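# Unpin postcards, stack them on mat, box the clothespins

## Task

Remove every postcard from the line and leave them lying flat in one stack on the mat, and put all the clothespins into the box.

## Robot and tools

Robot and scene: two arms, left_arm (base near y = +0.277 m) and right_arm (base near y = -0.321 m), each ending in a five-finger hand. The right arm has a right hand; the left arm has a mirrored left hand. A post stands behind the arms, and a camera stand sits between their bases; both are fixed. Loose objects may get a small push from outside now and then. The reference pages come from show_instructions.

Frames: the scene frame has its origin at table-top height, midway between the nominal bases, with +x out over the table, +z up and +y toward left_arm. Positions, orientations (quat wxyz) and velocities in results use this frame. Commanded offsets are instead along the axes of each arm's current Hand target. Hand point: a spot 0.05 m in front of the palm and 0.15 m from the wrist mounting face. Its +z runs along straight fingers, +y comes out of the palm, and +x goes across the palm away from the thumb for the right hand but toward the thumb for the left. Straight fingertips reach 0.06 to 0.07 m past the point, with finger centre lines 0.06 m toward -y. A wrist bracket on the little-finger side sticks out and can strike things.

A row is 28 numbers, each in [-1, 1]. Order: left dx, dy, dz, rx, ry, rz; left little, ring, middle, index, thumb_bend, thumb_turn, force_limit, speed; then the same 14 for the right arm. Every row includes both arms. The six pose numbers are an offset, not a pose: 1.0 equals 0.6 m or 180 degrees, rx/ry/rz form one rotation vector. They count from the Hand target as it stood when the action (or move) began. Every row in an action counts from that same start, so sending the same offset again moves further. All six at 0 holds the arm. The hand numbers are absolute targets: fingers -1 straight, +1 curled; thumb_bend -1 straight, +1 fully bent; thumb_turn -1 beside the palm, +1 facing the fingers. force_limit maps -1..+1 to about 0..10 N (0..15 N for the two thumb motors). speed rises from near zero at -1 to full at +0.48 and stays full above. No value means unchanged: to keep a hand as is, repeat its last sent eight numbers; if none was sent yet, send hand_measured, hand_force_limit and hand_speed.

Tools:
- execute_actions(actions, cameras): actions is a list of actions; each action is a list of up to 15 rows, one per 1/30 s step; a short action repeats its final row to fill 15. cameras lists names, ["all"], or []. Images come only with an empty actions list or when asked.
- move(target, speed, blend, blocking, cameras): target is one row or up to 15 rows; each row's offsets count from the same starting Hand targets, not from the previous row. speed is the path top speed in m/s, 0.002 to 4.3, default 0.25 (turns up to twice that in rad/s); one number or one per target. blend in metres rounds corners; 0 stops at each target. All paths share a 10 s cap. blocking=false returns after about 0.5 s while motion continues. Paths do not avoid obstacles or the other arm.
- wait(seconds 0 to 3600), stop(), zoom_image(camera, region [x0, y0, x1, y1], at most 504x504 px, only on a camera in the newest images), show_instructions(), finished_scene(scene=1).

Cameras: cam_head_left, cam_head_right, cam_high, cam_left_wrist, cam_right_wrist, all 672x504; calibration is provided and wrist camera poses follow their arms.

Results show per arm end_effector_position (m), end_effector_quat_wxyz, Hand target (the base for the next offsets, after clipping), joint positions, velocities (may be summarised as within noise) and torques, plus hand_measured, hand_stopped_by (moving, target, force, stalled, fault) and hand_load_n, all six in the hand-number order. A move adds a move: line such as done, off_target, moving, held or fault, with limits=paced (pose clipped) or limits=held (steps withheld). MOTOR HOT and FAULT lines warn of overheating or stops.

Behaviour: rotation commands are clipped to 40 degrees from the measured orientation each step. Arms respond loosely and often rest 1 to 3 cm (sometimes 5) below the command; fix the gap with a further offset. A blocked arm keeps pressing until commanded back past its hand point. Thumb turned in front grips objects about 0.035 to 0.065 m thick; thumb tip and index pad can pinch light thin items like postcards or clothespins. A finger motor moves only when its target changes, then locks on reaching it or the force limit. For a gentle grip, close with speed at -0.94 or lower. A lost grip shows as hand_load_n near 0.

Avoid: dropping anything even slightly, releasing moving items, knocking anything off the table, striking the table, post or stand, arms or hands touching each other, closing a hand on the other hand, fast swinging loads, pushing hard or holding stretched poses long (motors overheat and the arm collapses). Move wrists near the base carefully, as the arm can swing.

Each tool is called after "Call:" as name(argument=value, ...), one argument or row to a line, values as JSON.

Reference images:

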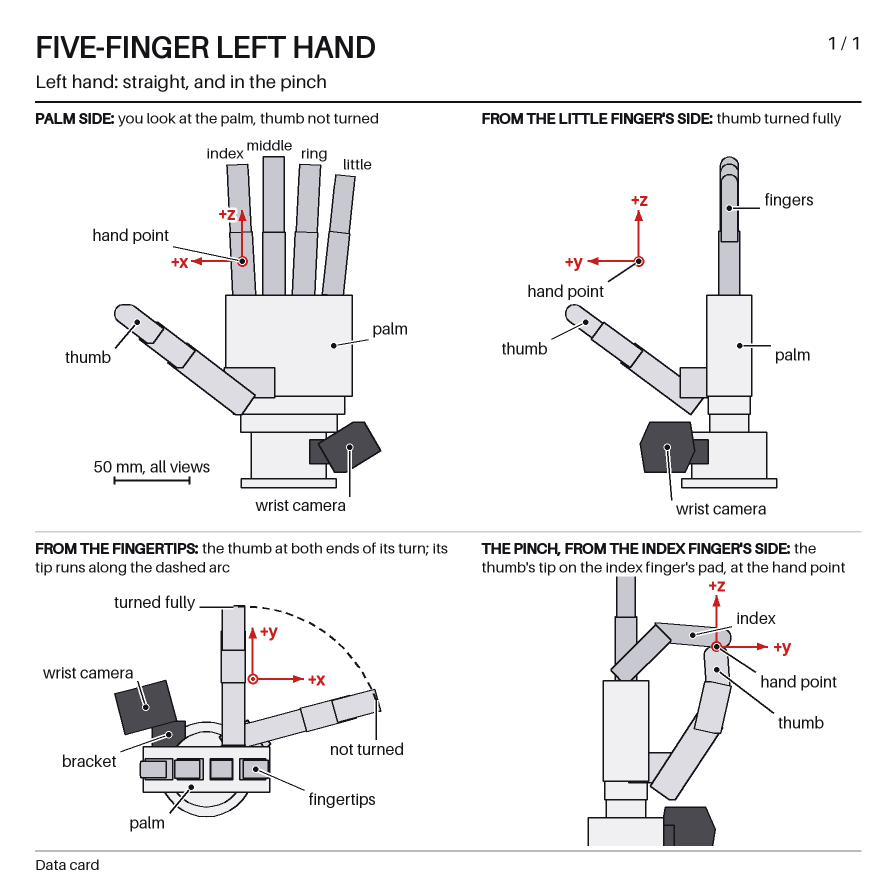

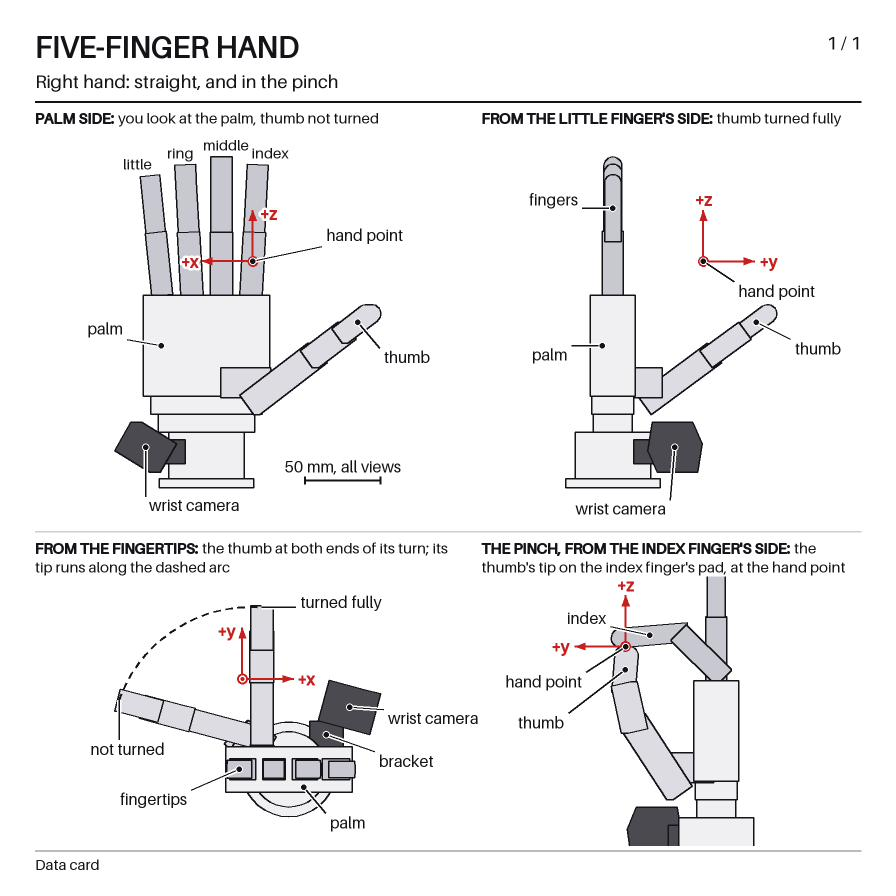

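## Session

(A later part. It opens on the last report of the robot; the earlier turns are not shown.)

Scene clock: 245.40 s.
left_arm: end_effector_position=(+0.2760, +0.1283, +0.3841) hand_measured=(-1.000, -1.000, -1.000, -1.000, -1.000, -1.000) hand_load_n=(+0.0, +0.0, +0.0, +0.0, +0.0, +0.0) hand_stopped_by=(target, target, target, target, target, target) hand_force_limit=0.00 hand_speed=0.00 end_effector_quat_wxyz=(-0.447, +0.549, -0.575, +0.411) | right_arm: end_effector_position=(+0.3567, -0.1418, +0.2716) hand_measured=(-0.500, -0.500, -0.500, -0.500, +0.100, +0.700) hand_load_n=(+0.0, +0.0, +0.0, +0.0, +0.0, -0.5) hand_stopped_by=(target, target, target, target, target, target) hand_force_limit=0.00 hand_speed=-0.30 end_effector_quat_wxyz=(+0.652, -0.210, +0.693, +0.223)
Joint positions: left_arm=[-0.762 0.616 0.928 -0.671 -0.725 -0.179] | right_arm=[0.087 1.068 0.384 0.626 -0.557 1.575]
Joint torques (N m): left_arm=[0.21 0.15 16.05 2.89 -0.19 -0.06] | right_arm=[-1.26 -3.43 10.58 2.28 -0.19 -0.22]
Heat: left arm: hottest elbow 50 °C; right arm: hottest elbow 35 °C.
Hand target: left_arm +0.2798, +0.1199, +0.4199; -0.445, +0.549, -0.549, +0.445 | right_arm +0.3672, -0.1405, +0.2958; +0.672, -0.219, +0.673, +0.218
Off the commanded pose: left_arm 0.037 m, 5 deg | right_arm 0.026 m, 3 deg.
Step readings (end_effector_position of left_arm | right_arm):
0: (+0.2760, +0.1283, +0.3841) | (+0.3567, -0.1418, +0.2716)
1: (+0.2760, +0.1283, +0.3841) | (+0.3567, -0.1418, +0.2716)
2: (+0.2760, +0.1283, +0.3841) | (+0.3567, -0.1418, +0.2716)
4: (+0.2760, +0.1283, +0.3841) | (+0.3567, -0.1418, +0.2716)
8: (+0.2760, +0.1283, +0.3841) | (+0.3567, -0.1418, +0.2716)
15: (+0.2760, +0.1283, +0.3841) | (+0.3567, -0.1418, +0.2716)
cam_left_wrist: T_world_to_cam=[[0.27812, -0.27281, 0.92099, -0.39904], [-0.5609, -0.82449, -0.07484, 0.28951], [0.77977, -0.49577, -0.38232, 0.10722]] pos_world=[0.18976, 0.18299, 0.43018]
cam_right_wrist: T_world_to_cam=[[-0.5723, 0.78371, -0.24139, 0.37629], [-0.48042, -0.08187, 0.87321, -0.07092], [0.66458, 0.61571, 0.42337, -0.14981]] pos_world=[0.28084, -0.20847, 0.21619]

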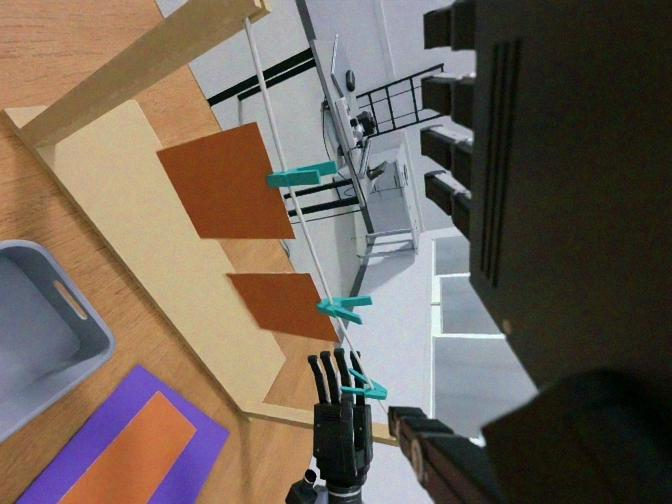

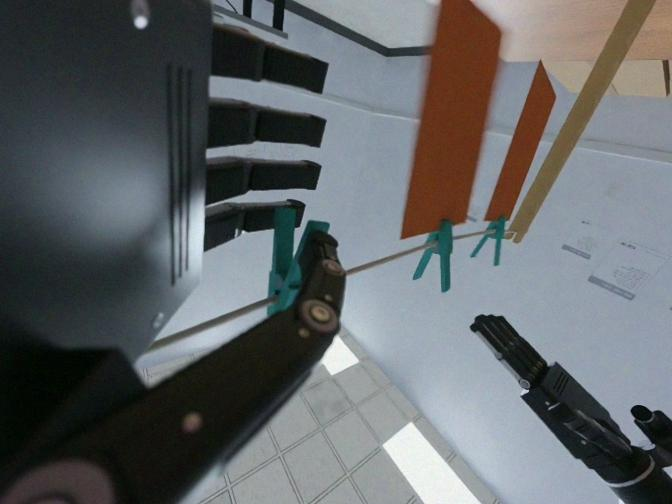

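Call:
execute_actions(
  actions=[
    [[0,0,0,0,0,0,-1,-1,-1,-1,-1,-1,0,0,0,0,0,0,0,0,-0.35,-0.35,-0.35,-0.35,0.1,0.7,0.4,-0.5]],
  ],
  cameras=["cam_left_wrist","cam_right_wrist"],
)

Call:
zoom_image(
  camera="cam_right_wrist",
  region=[190, 150, 410, 350],
)

Call:
zoom_image(
  camera="cam_left_wrist",
  region=[300, 340, 400, 430],
)

Scene clock: 246.30 s.
left_arm: end_effector_position=(+0.2760, +0.1283, +0.3841) hand_measured=(-1.000, -1.000, -1.000, -1.000, -1.000, -1.000) hand_load_n=(+0.0, +0.0, +0.0, +0.0, +0.0, +0.0) hand_stopped_by=(target, target, target, target, target, target) hand_force_limit=0.00 hand_speed=0.00 end_effector_quat_wxyz=(-0.447, +0.549, -0.575, +0.411) | right_arm: end_effector_position=(+0.3567, -0.1418, +0.2716) hand_measured=(-0.350, -0.350, -0.350, -0.350, +0.100, +0.700) hand_load_n=(+0.0, +0.0, +0.0, +1.0, +1.0, +0.0) hand_stopped_by=(target, target, target, target, target, target) hand_force_limit=0.40 hand_speed=-0.50 end_effector_quat_wxyz=(+0.652, -0.210, +0.693, +0.223)
Joint positions: left_arm=[-0.762 0.616 0.928 -0.671 -0.725 -0.179] | right_arm=[0.087 1.068 0.384 0.626 -0.557 1.575]
Joint torques (N m): left_arm=[-1.2 -0.32 16.17 2.85 -0.19 -0.03] | right_arm=[-1.26 -3.49 10.58 2.28 -0.19 -0.22]
Heat: left arm: hottest elbow 50 °C; right arm: hottest elbow 35 °C.
Hand target: left_arm +0.2798, +0.1199, +0.4199; -0.445, +0.549, -0.549, +0.445 | right_arm +0.3672, -0.1405, +0.2958; +0.672, -0.219, +0.673, +0.218
Off the commanded pose: left_arm 0.037 m, 5 deg | right_arm 0.026 m, 3 deg.
Step readings (end_effector_position of left_arm | right_arm):
0: (+0.2760, +0.1283, +0.3841) | (+0.3567, -0.1418, +0.2716)
1: (+0.2760, +0.1283, +0.3841) | (+0.3567, -0.1418, +0.2716)
2: (+0.2760, +0.1283, +0.3841) | (+0.3567, -0.1418, +0.2716)
4: (+0.2760, +0.1283, +0.3841) | (+0.3567, -0.1418, +0.2716)
8: (+0.2760, +0.1283, +0.3841) | (+0.3567, -0.1418, +0.2716)
15: (+0.2760, +0.1283, +0.3841) | (+0.3567, -0.1418, +0.2716)
cam_left_wrist: T_world_to_cam=[[0.27812, -0.27281, 0.92099, -0.39904], [-0.5609, -0.82449, -0.07484, 0.28951], [0.77977, -0.49577, -0.38232, 0.10722]] pos_world=[0.18976, 0.18299, 0.43018]
cam_right_wrist: T_world_to_cam=[[-0.5723, 0.78371, -0.24139, 0.37629], [-0.48042, -0.08187, 0.87321, -0.07092], [0.66458, 0.61571, 0.42337, -0.14981]] pos_world=[0.28084, -0.20847, 0.21619]

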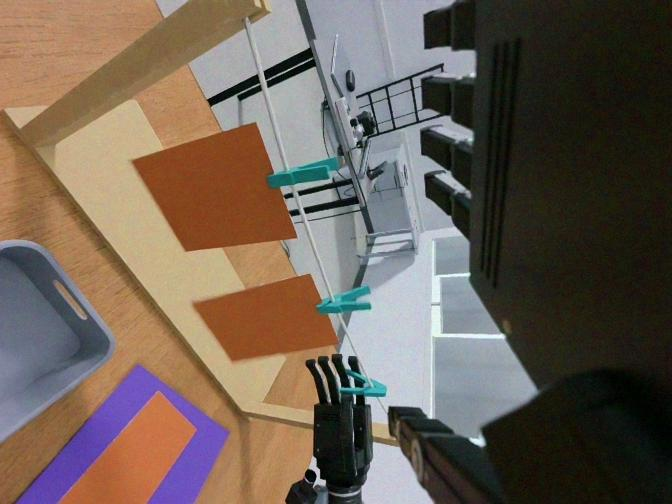

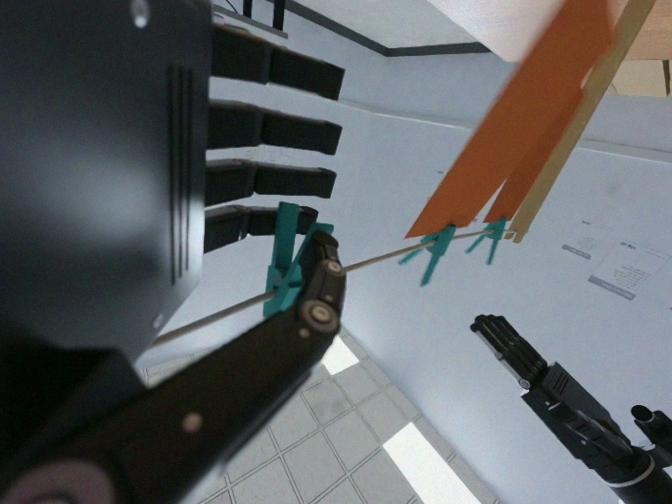

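Scaled by 2.291 from the camera's image (finer frame: 960x720).

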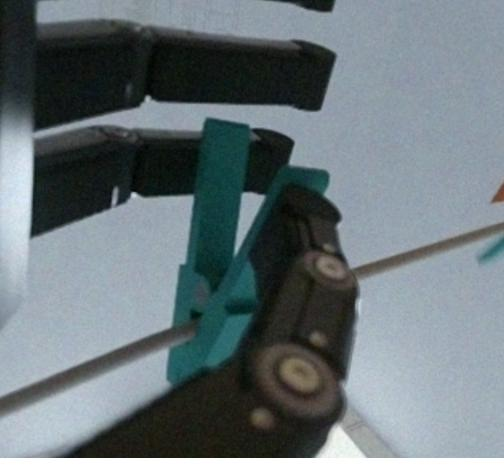

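Scaled by 5.040 from the camera's image (finer frame: 960x720).

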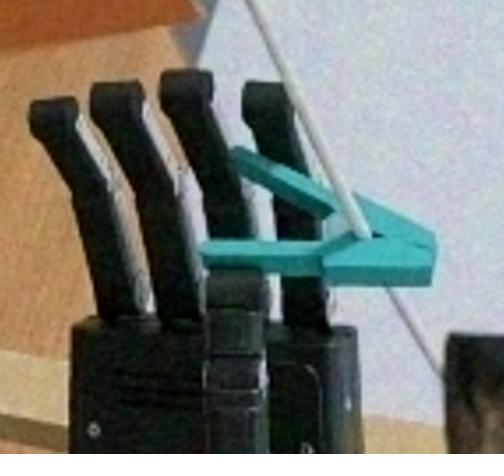

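Call:
execute_actions(
  actions=[
    [[0,0,0,0,0,0,-1,-1,-1,-1,-1,-1,0,0,0,0,0,0,0,0,-0.15,-0.15,-0.15,-0.15,0.1,0.7,1,-0.5]],
  ],
  cameras=["cam_left_wrist","cam_right_wrist"],
)

Call:
zoom_image(
  camera="cam_right_wrist",
  region=[190, 150, 410, 350],
)

Call:
zoom_image(
  camera="cam_left_wrist",
  region=[300, 340, 400, 430],
)

Scene clock: 247.20 s.
left_arm: end_effector_position=(+0.2760, +0.1283, +0.3841) hand_measured=(-1.000, -1.000, -1.000, -1.000, -1.000, -1.000) hand_load_n=(+0.0, +0.0, -0.5, +0.0, +0.0, -0.5) hand_stopped_by=(target, target, target, target, target, target) hand_force_limit=0.00 hand_speed=0.00 end_effector_quat_wxyz=(-0.447, +0.549, -0.575, +0.411) | right_arm: end_effector_position=(+0.3567, -0.1418, +0.2716) hand_measured=(-0.150, -0.150, -0.150, -0.218, +0.098, +0.700) hand_load_n=(+0.0, +0.0, +0.0, +13.0, +7.5, +0.0) hand_stopped_by=(target, target, target, force, target, target) hand_force_limit=1.00 hand_speed=-0.50 end_effector_quat_wxyz=(+0.652, -0.210, +0.693, +0.223)
Joint positions: left_arm=[-0.762 0.616 0.928 -0.671 -0.725 -0.179] | right_arm=[0.087 1.068 0.384 0.626 -0.557 1.575]
Joint torques (N m): left_arm=[0.21 -1.03 15.97 2.88 -0.21 -0.02] | right_arm=[-1.26 -3.43 10.56 2.28 -0.19 -0.21]
Heat: left arm: hottest elbow 50 °C; right arm: hottest elbow 35 °C.
Hand target: left_arm +0.2798, +0.1199, +0.4199; -0.445, +0.549, -0.549, +0.445 | right_arm +0.3672, -0.1405, +0.2958; +0.672, -0.219, +0.673, +0.218
Off the commanded pose: left_arm 0.037 m, 5 deg | right_arm 0.026 m, 3 deg.
Step readings (end_effector_position of left_arm | right_arm):
0: (+0.2760, +0.1283, +0.3841) | (+0.3567, -0.1418, +0.2716)
1: (+0.2760, +0.1283, +0.3841) | (+0.3567, -0.1418, +0.2716)
2: (+0.2760, +0.1283, +0.3841) | (+0.3567, -0.1418, +0.2716)
4: (+0.2760, +0.1283, +0.3841) | (+0.3567, -0.1418, +0.2716)
8: (+0.2760, +0.1283, +0.3841) | (+0.3567, -0.1418, +0.2716)
15: (+0.2760, +0.1283, +0.3841) | (+0.3567, -0.1418, +0.2716)
cam_left_wrist: T_world_to_cam=[[0.27812, -0.27281, 0.92099, -0.39904], [-0.5609, -0.82449, -0.07484, 0.28951], [0.77977, -0.49577, -0.38232, 0.10722]] pos_world=[0.18976, 0.18299, 0.43018]
cam_right_wrist: T_world_to_cam=[[-0.5723, 0.78371, -0.24139, 0.37629], [-0.48042, -0.08187, 0.87321, -0.07092], [0.66458, 0.61571, 0.42337, -0.14981]] pos_world=[0.28084, -0.20847, 0.21619]

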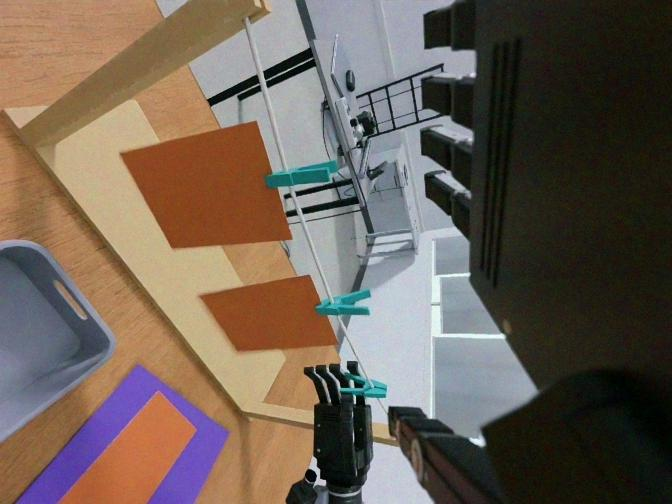

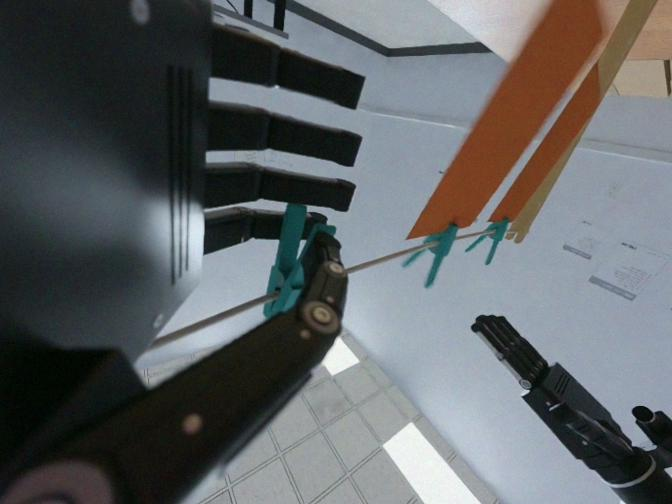

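Scaled by 2.291 from the camera's image (finer frame: 960x720).

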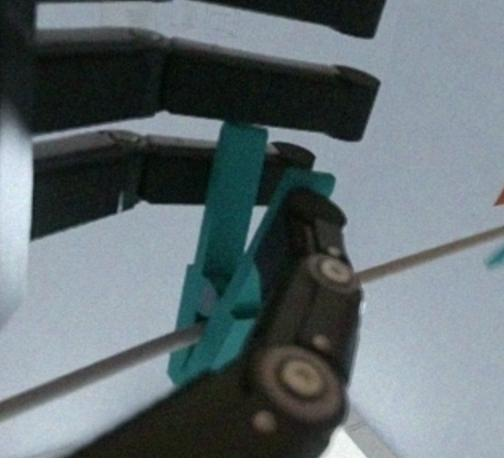

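Scaled by 5.040 from the camera's image (finer frame: 960x720).

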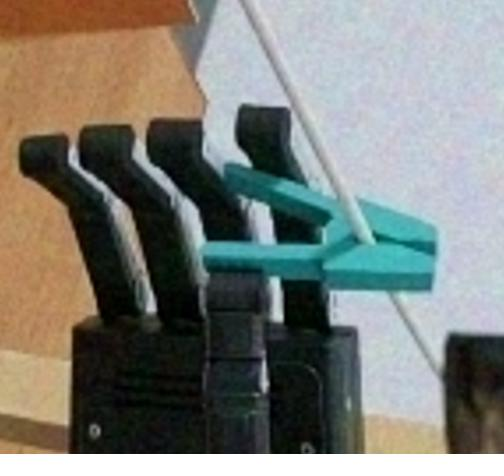

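Call:
zoom_image(
  camera="cam_left_wrist",
  region=[335, 370, 395, 410],
)

Scaled by 8.400 from the camera's image (finer frame: 960x720).

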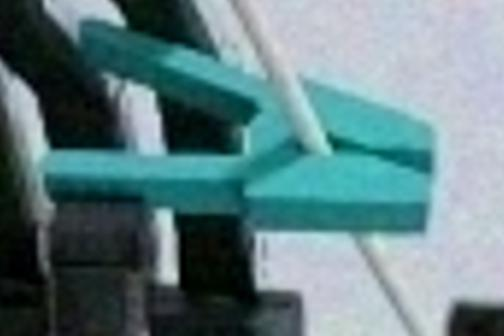

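Call:
move(
  target=[0,0,0,0,0,0,-1,-1,-1,-1,-1,-1,0,0,0.095,0.0098,-0.0135,0,0,0,-0.15,-0.15,-0.15,-0.15,0.1,0.7,1,-0.5],
  speed=0.06,
  cameras=["cam_right_wrist","cam_left_wrist"],
)

Call:
zoom_image(
  camera="cam_right_wrist",
  region=[190, 150, 410, 350],
)

Call:
zoom_image(
  camera="cam_left_wrist",
  region=[270, 320, 410, 440],
)

Scene clock: 249.33 s.
left_arm: end_effector_position=(+0.2760, +0.1283, +0.3841) hand_measured=(-1.000, -1.000, -1.000, -1.000, -1.000, -1.000) hand_load_n=(+0.0, +0.0, +0.0, +0.0, +0.0, +0.0) hand_stopped_by=(target, target, target, target, target, target) hand_force_limit=0.00 hand_speed=0.00 end_effector_quat_wxyz=(-0.447, +0.549, -0.575, +0.411) | right_arm: end_effector_position=(+0.3603, -0.1418, +0.2588) hand_measured=(-0.150, -0.150, -0.150, -0.218, +0.098, +0.700) hand_load_n=(+0.0, +0.0, +0.0, +11.5, +7.0, +1.0) hand_stopped_by=(target, target, target, force, target, target) hand_force_limit=1.00 hand_speed=-0.50 end_effector_quat_wxyz=(+0.685, -0.215, +0.660, +0.218)
Joint positions: left_arm=[-0.762 0.616 0.928 -0.671 -0.725 -0.179] | right_arm=[0.087 1.209 0.351 0.899 -0.557 1.586]
Joint torques (N m): left_arm=[-0.38 -0.38 16.17 2.7 -0.23 -0.05] | right_arm=[-1.08 -2.67 4.68 1.87 -0.05 -0.22]
Heat: left arm: hottest elbow 50 °C; right arm: hottest elbow 35 °C.
Hand target: left_arm +0.2798, +0.1199, +0.4199; -0.445, +0.549, -0.549, +0.445 | right_arm +0.3572, -0.1407, +0.2390; +0.672, -0.219, +0.673, +0.218
Off the commanded pose: left_arm 0.037 m, 5 deg | right_arm 0.020 m, 2 deg.
move: off_target (right_arm)
cam_left_wrist: T_world_to_cam=[[0.27812, -0.27281, 0.92099, -0.39904], [-0.5609, -0.82449, -0.07484, 0.28951], [0.77977, -0.49577, -0.38232, 0.10722]] pos_world=[0.18976, 0.18299, 0.43018]
cam_right_wrist: T_world_to_cam=[[-0.54803, 0.78774, -0.2813, 0.37741], [-0.55905, -0.09479, 0.8237, -0.01879], [0.6222, 0.60867, 0.49233, -0.15036]] pos_world=[0.28988, -0.20756, 0.19567]
Images, in order (width x height): cam_left_wrist 672x504, cam_right_wrist 672x504.

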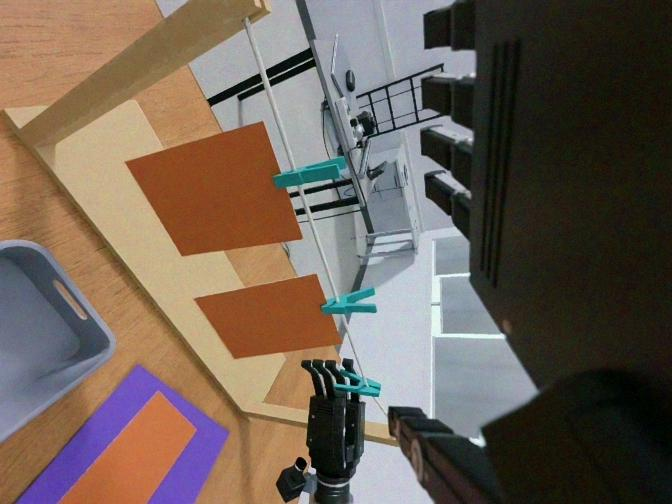

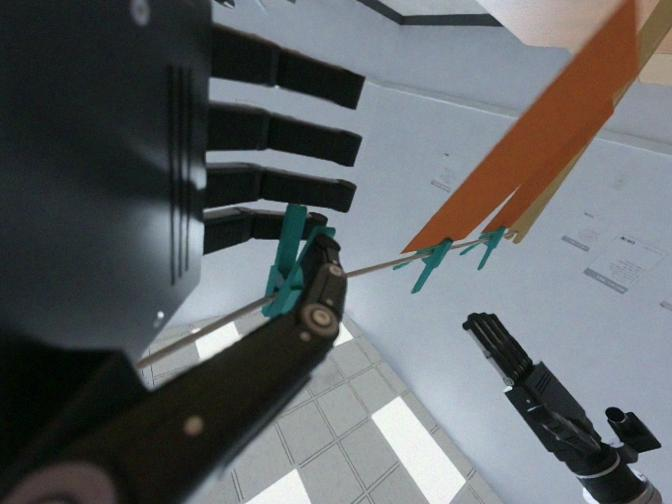

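Scaled by 2.291 from the camera's image (finer frame: 960x720).

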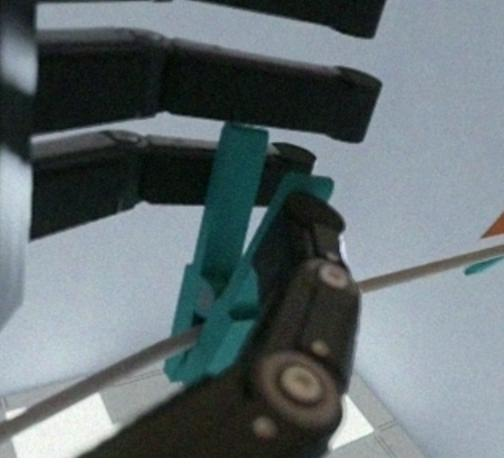

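Scaled by 3.600 from the camera's image (finer frame: 960x720).

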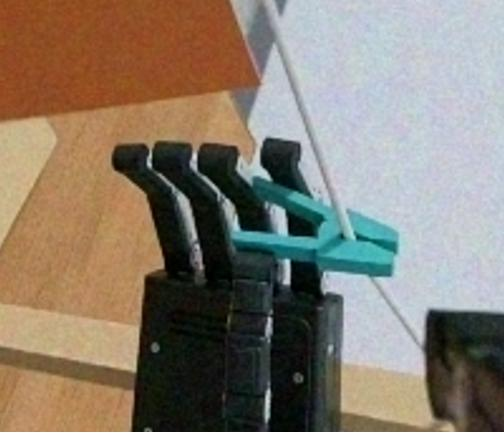

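Call:
move(
  target=[0,0,0,0,0,0,-1,-1,-1,-1,-1,-1,0,0,0.05,0,0,0,0,0,-0.15,-0.15,-0.15,-0.15,0.1,0.7,1,-0.5],
  speed=0.06,
  cameras=["cam_right_wrist","cam_left_wrist"],
)

Call:
zoom_image(
  camera="cam_right_wrist",
  region=[190, 150, 410, 350],
)

Call:
zoom_image(
  camera="cam_left_wrist",
  region=[270, 320, 410, 440],
)

Scene clock: 250.70 s.
left_arm: end_effector_position=(+0.2760, +0.1283, +0.3841) hand_measured=(-1.000, -1.000, -1.000, -1.000, -1.000, -1.000) hand_load_n=(+0.0, +0.0, +0.0, +0.0, +0.0, +0.0) hand_stopped_by=(target, target, target, target, target, target) hand_force_limit=0.00 hand_speed=0.00 end_effector_quat_wxyz=(-0.447, +0.549, -0.575, +0.411) | right_arm: end_effector_position=(+0.3609, -0.1421, +0.2506) hand_measured=(-0.150, -0.150, -0.150, -0.218, +0.098, +0.700) hand_load_n=(+0.0, +0.0, +0.0, +7.5, +5.5, +3.5) hand_stopped_by=(target, target, target, force, target, target) hand_force_limit=1.00 hand_speed=-0.50 end_effector_quat_wxyz=(+0.709, -0.220, +0.635, +0.213)
Joint positions: left_arm=[-0.762 0.616 0.928 -0.671 -0.725 -0.179] | right_arm=[0.087 1.318 0.336 1.096 -0.555 1.589]
Joint torques (N m): left_arm=[-0.15 -0.03 16.28 2.66 -0.14 -0.05] | right_arm=[-1.14 -1.73 2.78 0.88 -0.11 -0.25]
Heat: left arm: hottest elbow 50 °C; right arm: hottest elbow 35 °C.
Hand target: left_arm +0.2798, +0.1199, +0.4199; -0.445, +0.549, -0.549, +0.445 | right_arm +0.3572, -0.1407, +0.2090; +0.672, -0.219, +0.673, +0.218
Off the commanded pose: left_arm 0.037 m, 5 deg | right_arm 0.042 m, 6 deg.
move: off_target (right_arm)
cam_left_wrist: T_world_to_cam=[[0.27812, -0.27281, 0.92099, -0.39904], [-0.5609, -0.82449, -0.07484, 0.28951], [0.77977, -0.49577, -0.38232, 0.10722]] pos_world=[0.18976, 0.18299, 0.43018]
cam_right_wrist: T_world_to_cam=[[-0.52599, 0.79069, -0.31326, 0.37614], [-0.61576, -0.09997, 0.78157, 0.01871], [0.58666, 0.60399, 0.53946, -0.14616]] pos_world=[0.29511, -0.20726, 0.18205]
Images, in order (width x height): cam_left_wrist 672x504, cam_right_wrist 672x504.

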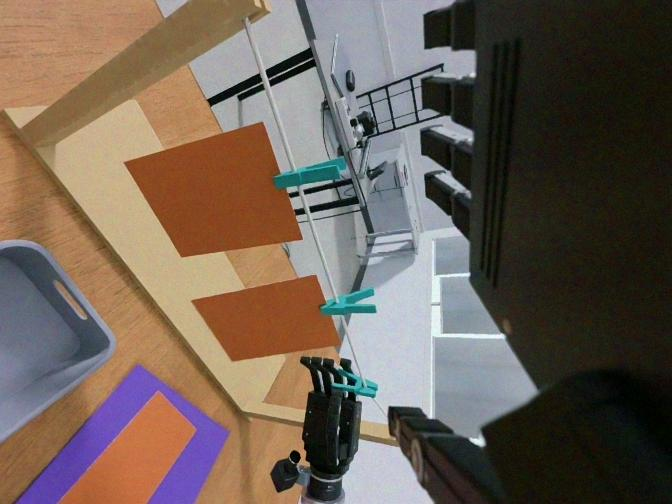

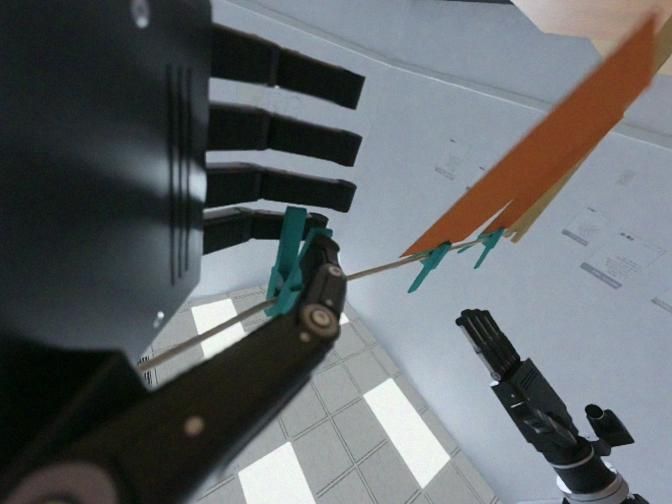

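Scaled by 2.291 from the camera's image (finer frame: 960x720).

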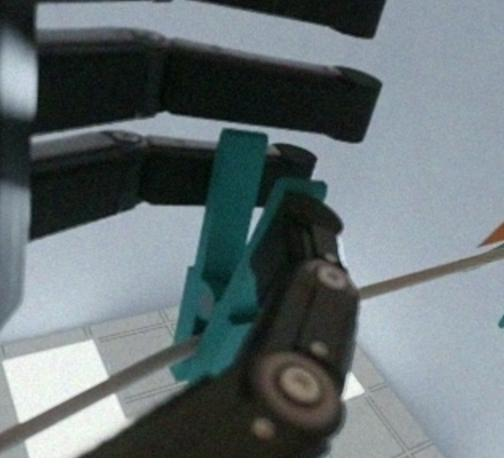

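Scaled by 3.600 from the camera's image (finer frame: 960x720).

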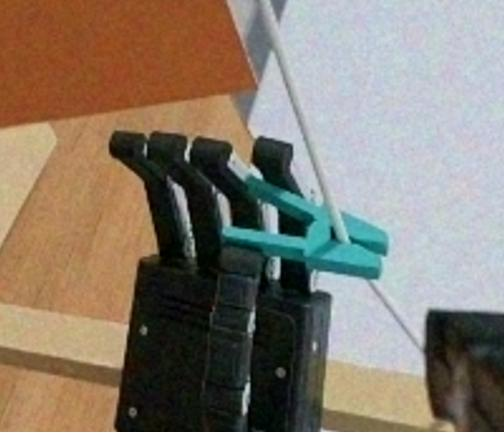

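Call:
execute_actions(
  actions=[
    [[0,0,0,0,0,0,-1,-1,-1,-1,-1,-1,0,0,0,0,0,0,0,0,-0.1,-0.1,-0.1,-0.1,0.15,0.7,1,-0.2]],
  ],
  cameras=["cam_left_wrist","cam_right_wrist"],
)

Call:
zoom_image(
  camera="cam_right_wrist",
  region=[190, 150, 410, 350],
)

Call:
zoom_image(
  camera="cam_left_wrist",
  region=[330, 365, 390, 415],
)

Scene clock: 251.63 s.
left_arm: end_effector_position=(+0.2760, +0.1283, +0.3841) hand_measured=(-1.000, -1.000, -1.000, -1.000, -1.000, -1.000) hand_load_n=(+0.0, +0.0, +0.0, +0.0, +0.0, +0.0) hand_stopped_by=(target, target, target, target, target, target) hand_force_limit=0.00 hand_speed=0.00 end_effector_quat_wxyz=(-0.447, +0.549, -0.575, +0.411) | right_arm: end_effector_position=(+0.3557, -0.1407, +0.2078) hand_measured=(-0.100, -0.100, -0.100, -0.154, +0.146, +0.700) hand_load_n=(+0.0, +0.0, +0.0, +16.0, +7.5, +1.0) hand_stopped_by=(target, target, target, force, target, target) hand_force_limit=1.00 hand_speed=-0.20 end_effector_quat_wxyz=(+0.668, -0.216, +0.676, +0.224)
Joint positions: left_arm=[-0.762 0.616 0.928 -0.671 -0.725 -0.179] | right_arm=[0.087 1.376 0.3 1.068 -0.566 1.58]
Joint torques (N m): left_arm=[-0.62 -0.91 16.2 2.56 -0.2 -0.07] | right_arm=[-1.14 -5.3 5.19 1.83 -0.09 -0.25]
Heat: left arm: hottest elbow 50 °C; right arm: hottest elbow 35 °C.
Hand target: left_arm +0.2798, +0.1199, +0.4199; -0.445, +0.549, -0.549, +0.445 | right_arm +0.3572, -0.1407, +0.2090; +0.672, -0.219, +0.673, +0.218
Off the commanded pose: left_arm 0.037 m, 5 deg | right_arm 0.002 m, 1 deg.
Step readings (end_effector_position of left_arm | right_arm):
0: (+0.2760, +0.1283, +0.3841) | (+0.3609, -0.1421, +0.2506)
1: (+0.2760, +0.1283, +0.3841) | (+0.3609, -0.1421, +0.2506)
2: (+0.2760, +0.1283, +0.3841) | (+0.3609, -0.1421, +0.2506)
4: (+0.2760, +0.1283, +0.3841) | (+0.3613, -0.1418, +0.2455)
8: (+0.2760, +0.1283, +0.3841) | (+0.3555, -0.1408, +0.2165)
15: (+0.2760, +0.1283, +0.3841) | (+0.3557, -0.1407, +0.2078)
cam_left_wrist: T_world_to_cam=[[0.27812, -0.27281, 0.92099, -0.39904], [-0.5609, -0.82449, -0.07484, 0.28951], [0.77977, -0.49577, -0.38232, 0.10722]] pos_world=[0.18976, 0.18299, 0.43018]
cam_right_wrist: T_world_to_cam=[[-0.56739, 0.78042, -0.2627, 0.36171], [-0.52058, -0.09278, 0.84875, 0.0022], [0.63801, 0.61833, 0.45892, -0.12034]] pos_world=[0.28315, -0.20767, 0.14838]

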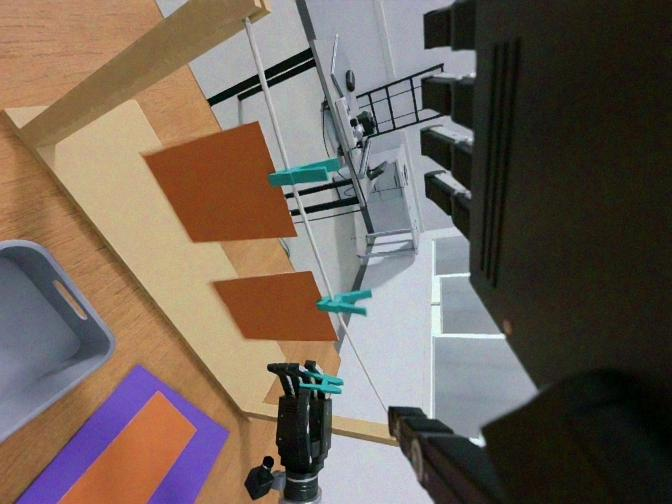

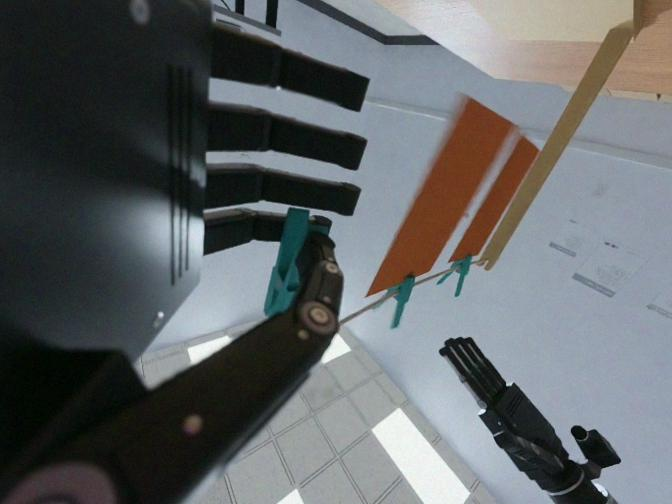

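Scaled by 2.291 from the camera's image (finer frame: 960x720).

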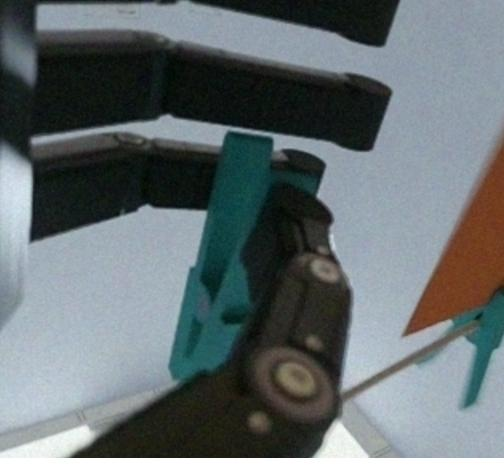

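Scaled by 8.400 from the camera's image (finer frame: 960x720).

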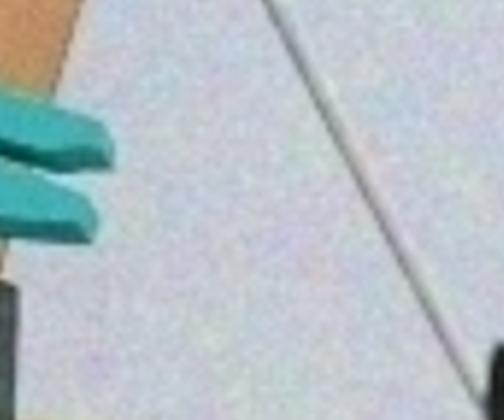

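Call:
move(
  target=[
    [0,0,0,0,0,0,-1,-1,-1,-1,-1,-1,0,0,-0.083,0.142,-0.082,0,0,0,-0.2,-0.2,-0.2,-0.2,0.15,0.7,1,-0.2],
    [-0.25,0,0,0,0,0,-1,-1,-1,-1,-1,-1,0,0,-0.083,0.142,-0.082,0.2,0,0,-0.2,-0.2,-0.2,-0.2,0.15,0.7,1,-0.2],
  ],
  speed=0.25,
  cameras=["cam_right_wrist","cam_head_right","cam_head_left"],
)

Scene clock: 255.63 s.
left_arm: end_effector_position=(+0.2789, +0.2666, +0.4108) hand_measured=(-1.000, -1.000, -1.000, -1.000, -1.000, -1.000) hand_load_n=(+0.0, +0.0, +0.0, +0.0, +0.0, -0.5) hand_stopped_by=(target, target, target, target, target, target) hand_force_limit=0.00 hand_speed=0.00 end_effector_quat_wxyz=(-0.436, +0.557, -0.550, +0.444) | right_arm: end_effector_position=(+0.2636, -0.1069, +0.2351) hand_measured=(-0.200, -0.200, -0.200, -0.202, +0.146, +0.700) hand_load_n=(+0.0, +0.0, +0.0, +14.0, +8.0, +0.5) hand_stopped_by=(target, target, target, force, target, target) hand_force_limit=1.00 hand_speed=-0.20 end_effector_quat_wxyz=(+0.695, -0.016, +0.719, -0.013)
Joint positions: left_arm=[0.141 0.488 0.928 -0.671 0.163 0.023] | right_arm=[0.992 0.799 0.151 0.588 0.968 1.58]
Joint torques (N m): left_arm=[1.44 0.91 12.55 2.33 0.23 0.12] | right_arm=[-0.73 -0.15 9.73 2.61 0.17 -0.24]
Heat: left arm: hottest elbow 50 °C; right arm: hottest elbow 34 °C.
Hand target: left_arm +0.2798, +0.2699, +0.4199; -0.445, +0.550, -0.549, +0.445 | right_arm +0.2673, -0.1006, +0.2586; +0.707, -0.001, +0.707, -0.001
Off the commanded pose: left_arm 0.010 m, 1 deg | right_arm 0.025 m, 3 deg.
move: off_target (right_arm)
cam_right_wrist: T_world_to_cam=[[-0.00835, 0.94943, -0.31386, 0.17288], [-0.45262, 0.27629, 0.84782, -0.04396], [0.89167, 0.14914, 0.42742, -0.20468]] pos_world=[0.16405, -0.12147, 0.17902]
Images, in order (width x height): cam_head_left 672x504, cam_head_right 672x504, cam_right_wrist 672x504.

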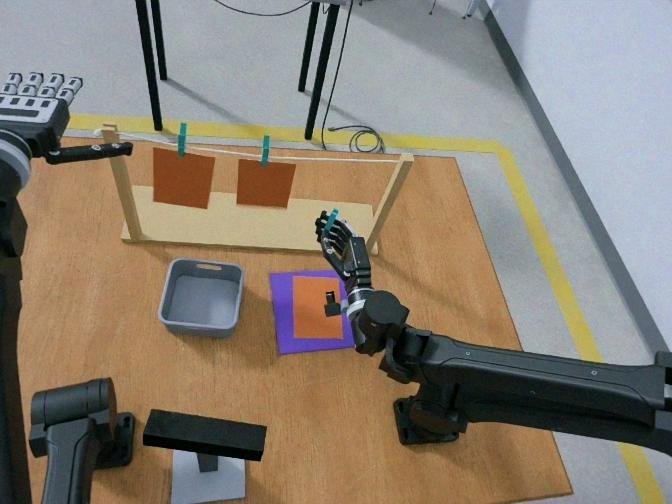

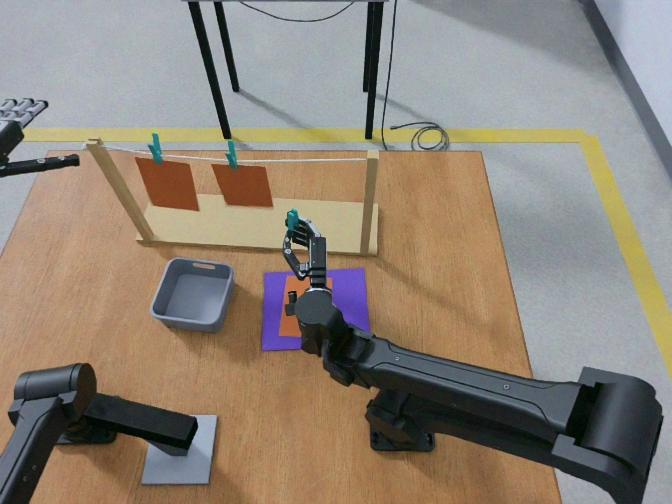

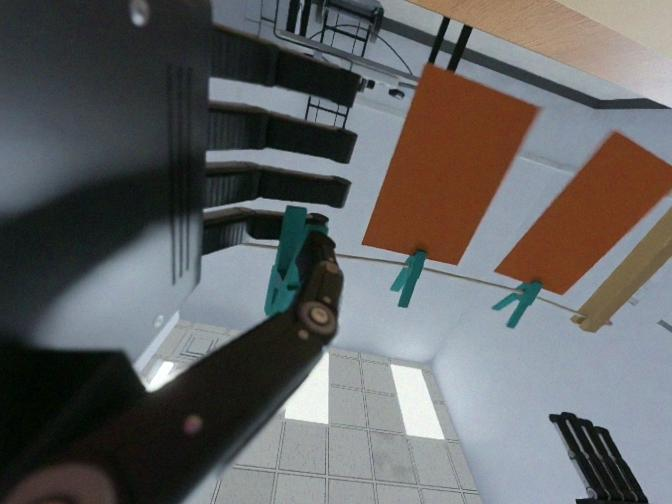

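Call:
zoom_image(
  camera="cam_head_right",
  region=[130, 230, 260, 350],
)

Call:
zoom_image(
  camera="cam_head_left",
  region=[140, 230, 270, 350],
)

Scaled by 3.877 from the camera's image (finer frame: 960x720).

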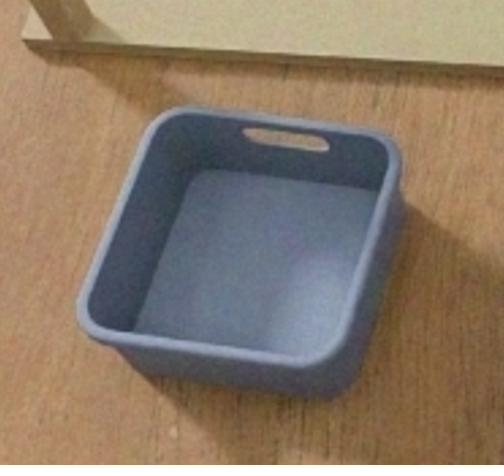

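Scaled by 3.877 from the camera's image (finer frame: 960x720).

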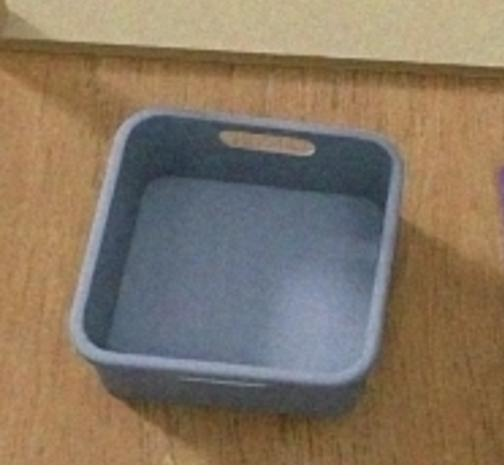

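Call:
move(
  target=[
    [0,0,0,0,0,0,-1,-1,-1,-1,-1,-1,0,0,-0.069,0.201,-0.029,0,0,0,0.9,0.9,-0.2,-0.2,0.15,0.7,1,-0.2],
    [0,0,0,0,0,0,-1,-1,-1,-1,-1,-1,0,0,-0.069,0.201,-0.029,0,0.5,0,0.9,0.9,-0.2,-0.2,0.15,0.7,1,-0.2],
  ],
  speed=[0.25,0.4],
  cameras=["cam_right_wrist","cam_head_right","cam_left_wrist"],
)

Scene clock: 260.50 s.
left_arm: end_effector_position=(+0.2789, +0.2663, +0.4109) hand_measured=(-1.000, -1.000, -1.000, -1.000, -1.000, -1.000) hand_load_n=(-0.5, +0.0, +0.0, +0.0, +0.0, +0.0) hand_stopped_by=(target, target, target, target, target, target) hand_force_limit=0.00 hand_speed=0.00 end_effector_quat_wxyz=(-0.435, +0.556, -0.551, +0.445) | right_arm: end_effector_position=(+0.2399, +0.0124, +0.2803) hand_measured=(+0.900, +0.900, -0.200, -0.202, +0.146, +0.700) hand_load_n=(+0.0, +0.0, +0.0, +14.0, +8.0, +0.5) hand_stopped_by=(target, target, target, force, target, target) hand_force_limit=1.00 hand_speed=-0.20 end_effector_quat_wxyz=(-0.050, -0.145, +0.988, +0.032)
Joint positions: left_arm=[0.141 0.488 0.928 -0.671 0.165 0.023] | right_arm=[0.758 1.355 1.436 -1.701 -0.109 2.015]
Joint torques (N m): left_arm=[1.61 0.97 12.57 2.17 0.28 0.08] | right_arm=[-1.55 -7.88 11.21 0.13 -0.46 0.01]
Heat: left arm: hottest elbow 49 °C; right arm: hottest elbow 35 °C.
Hand target: left_arm +0.2798, +0.2699, +0.4199; -0.445, +0.550, -0.549, +0.445 | right_arm +0.2500, +0.0200, +0.2996; +0.000, +0.000, +1.000, -0.001
Off the commanded pose: left_arm 0.010 m, 1 deg | right_arm 0.023 m, 18 deg.
joint sent to its limit (right arm) — joint 6 (wrist roll), upper limit. The joint targets are off in orientation, not in position.
joint at its limit (right arm) — joint 4 (wrist pitch), lower limit.
move: off_target (right_arm)
cam_left_wrist: T_world_to_cam=[[0.24073, -0.20156, 0.94943, -0.40715], [-0.5618, -0.82661, -0.03304, 0.39058], [0.79147, -0.52544, -0.31223, 0.1595]] pos_world=[0.19121, 0.3246, 0.44926]
cam_right_wrist: T_world_to_cam=[[-0.53454, 0.83994, 0.09362, 0.087], [0.78626, 0.45361, 0.41957, -0.30545], [0.30995, 0.29789, -0.90288, 0.28999]] pos_world=[0.19679, -0.0209, 0.38184]
Images, in order (width x height): cam_head_right 672x504, cam_left_wrist 672x504, cam_right_wrist 672x504.

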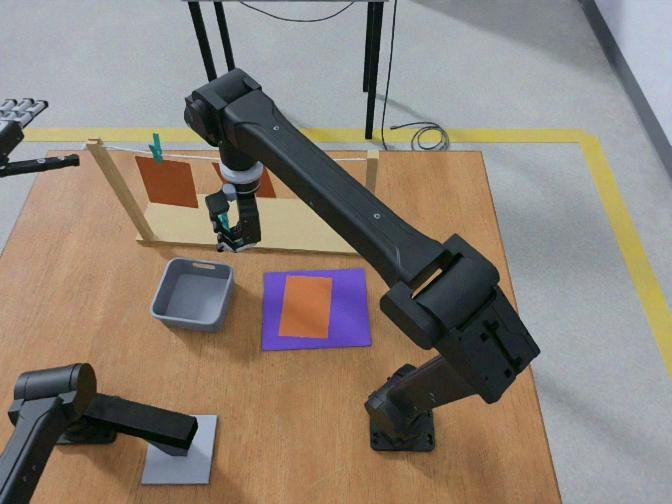

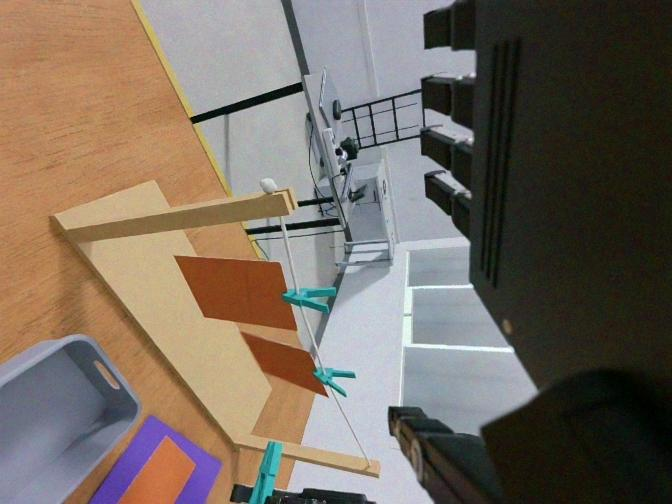

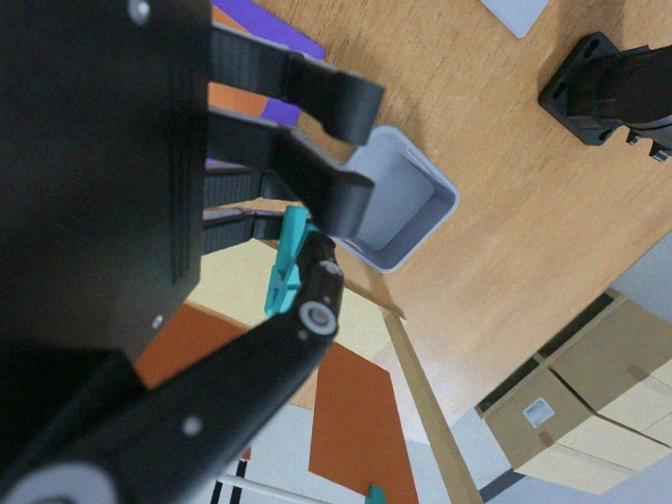

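Call:
move(
  target=[
    [0,0,0,0,0,0,-1,-1,-1,-1,-1,-1,0,0,0.052,0.16,0.099,0,0,-0.2,0.9,0.9,-0.2,-0.2,0.15,0.7,1,-0.2],
  ],
  speed=0.25,
  cameras=["cam_right_wrist","cam_head_right","cam_left_wrist"],
)

Scene clock: 262.60 s.
left_arm: end_effector_position=(+0.2789, +0.2663, +0.4109) hand_measured=(-1.000, -1.000, -1.000, -1.000, -1.000, -1.000) hand_load_n=(+0.0, +0.0, +0.0, +0.0, +0.0, +0.0) hand_stopped_by=(target, target, target, target, target, target) hand_force_limit=0.00 hand_speed=0.00 end_effector_quat_wxyz=(-0.435, +0.556, -0.551, +0.445) | right_arm: end_effector_position=(+0.2102, +0.0999, +0.2196) hand_measured=(+0.900, +0.900, -0.200, -0.202, +0.146, +0.700) hand_load_n=(+0.0, +0.0, +0.0, +14.0, +8.0, +0.5) hand_stopped_by=(target, target, target, force, target, target) hand_force_limit=1.00 hand_speed=-0.20 end_effector_quat_wxyz=(-0.024, -0.297, +0.954, -0.021)
Joint positions: left_arm=[0.141 0.488 0.928 -0.671 0.165 0.023] | right_arm=[0.97 1.525 1.471 -1.581 0.005 1.919]
Joint torques (N m): left_arm=[1.9 0.91 12.59 2.13 0.25 0.12] | right_arm=[-0.91 -10.58 11.15 0.8 0.04 -0.31]
Heat: left arm: hottest elbow 49 °C; right arm: hottest elbow 35 °C.
Hand target: left_arm +0.2798, +0.2699, +0.4199; -0.445, +0.550, -0.549, +0.445 | right_arm +0.2188, +0.1159, +0.2400; +0.000, -0.309, +0.951, -0.001
Off the commanded pose: left_arm 0.010 m, 1 deg | right_arm 0.027 m, 4 deg.
move: off_target (right_arm)
cam_left_wrist: T_world_to_cam=[[0.24073, -0.20156, 0.94943, -0.40715], [-0.5618, -0.82661, -0.03304, 0.39058], [0.79147, -0.52544, -0.31223, 0.1595]] pos_world=[0.19121, 0.3246, 0.44926]
cam_right_wrist: T_world_to_cam=[[-0.77204, 0.63541, -0.01448, 0.09743], [0.57085, 0.70325, 0.42376, -0.27689], [0.27944, 0.31889, -0.90566, 0.22325]] pos_world=[0.17089, 0.06162, 0.32093]
Images, in order (width x height): cam_head_right 672x504, cam_left_wrist 672x504, cam_right_wrist 672x504.

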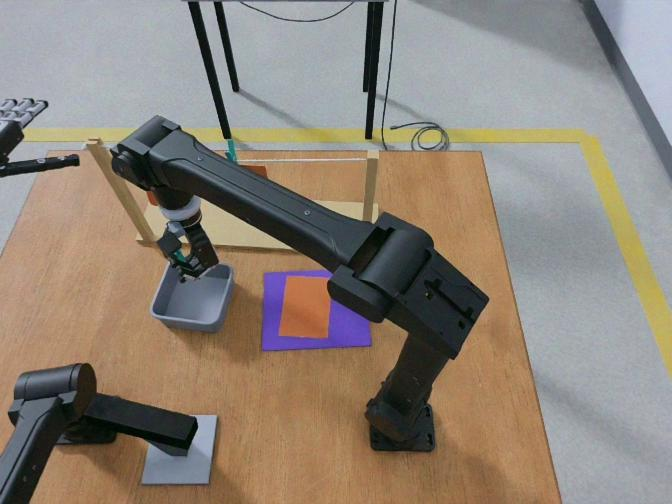

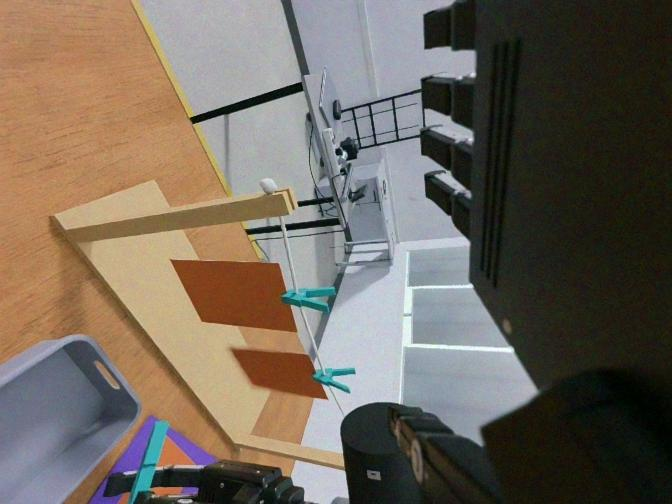

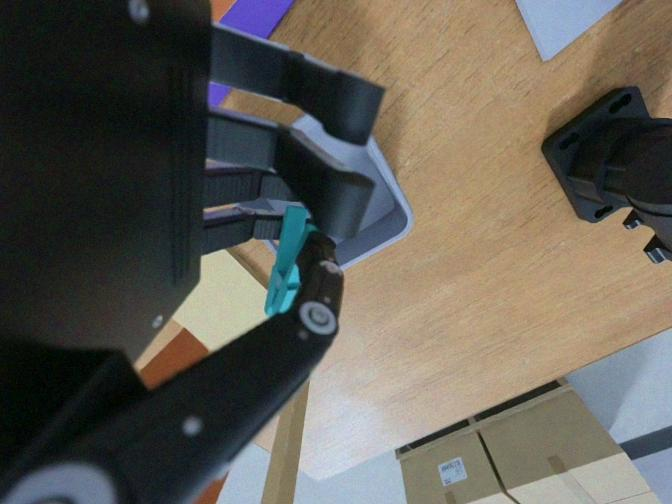

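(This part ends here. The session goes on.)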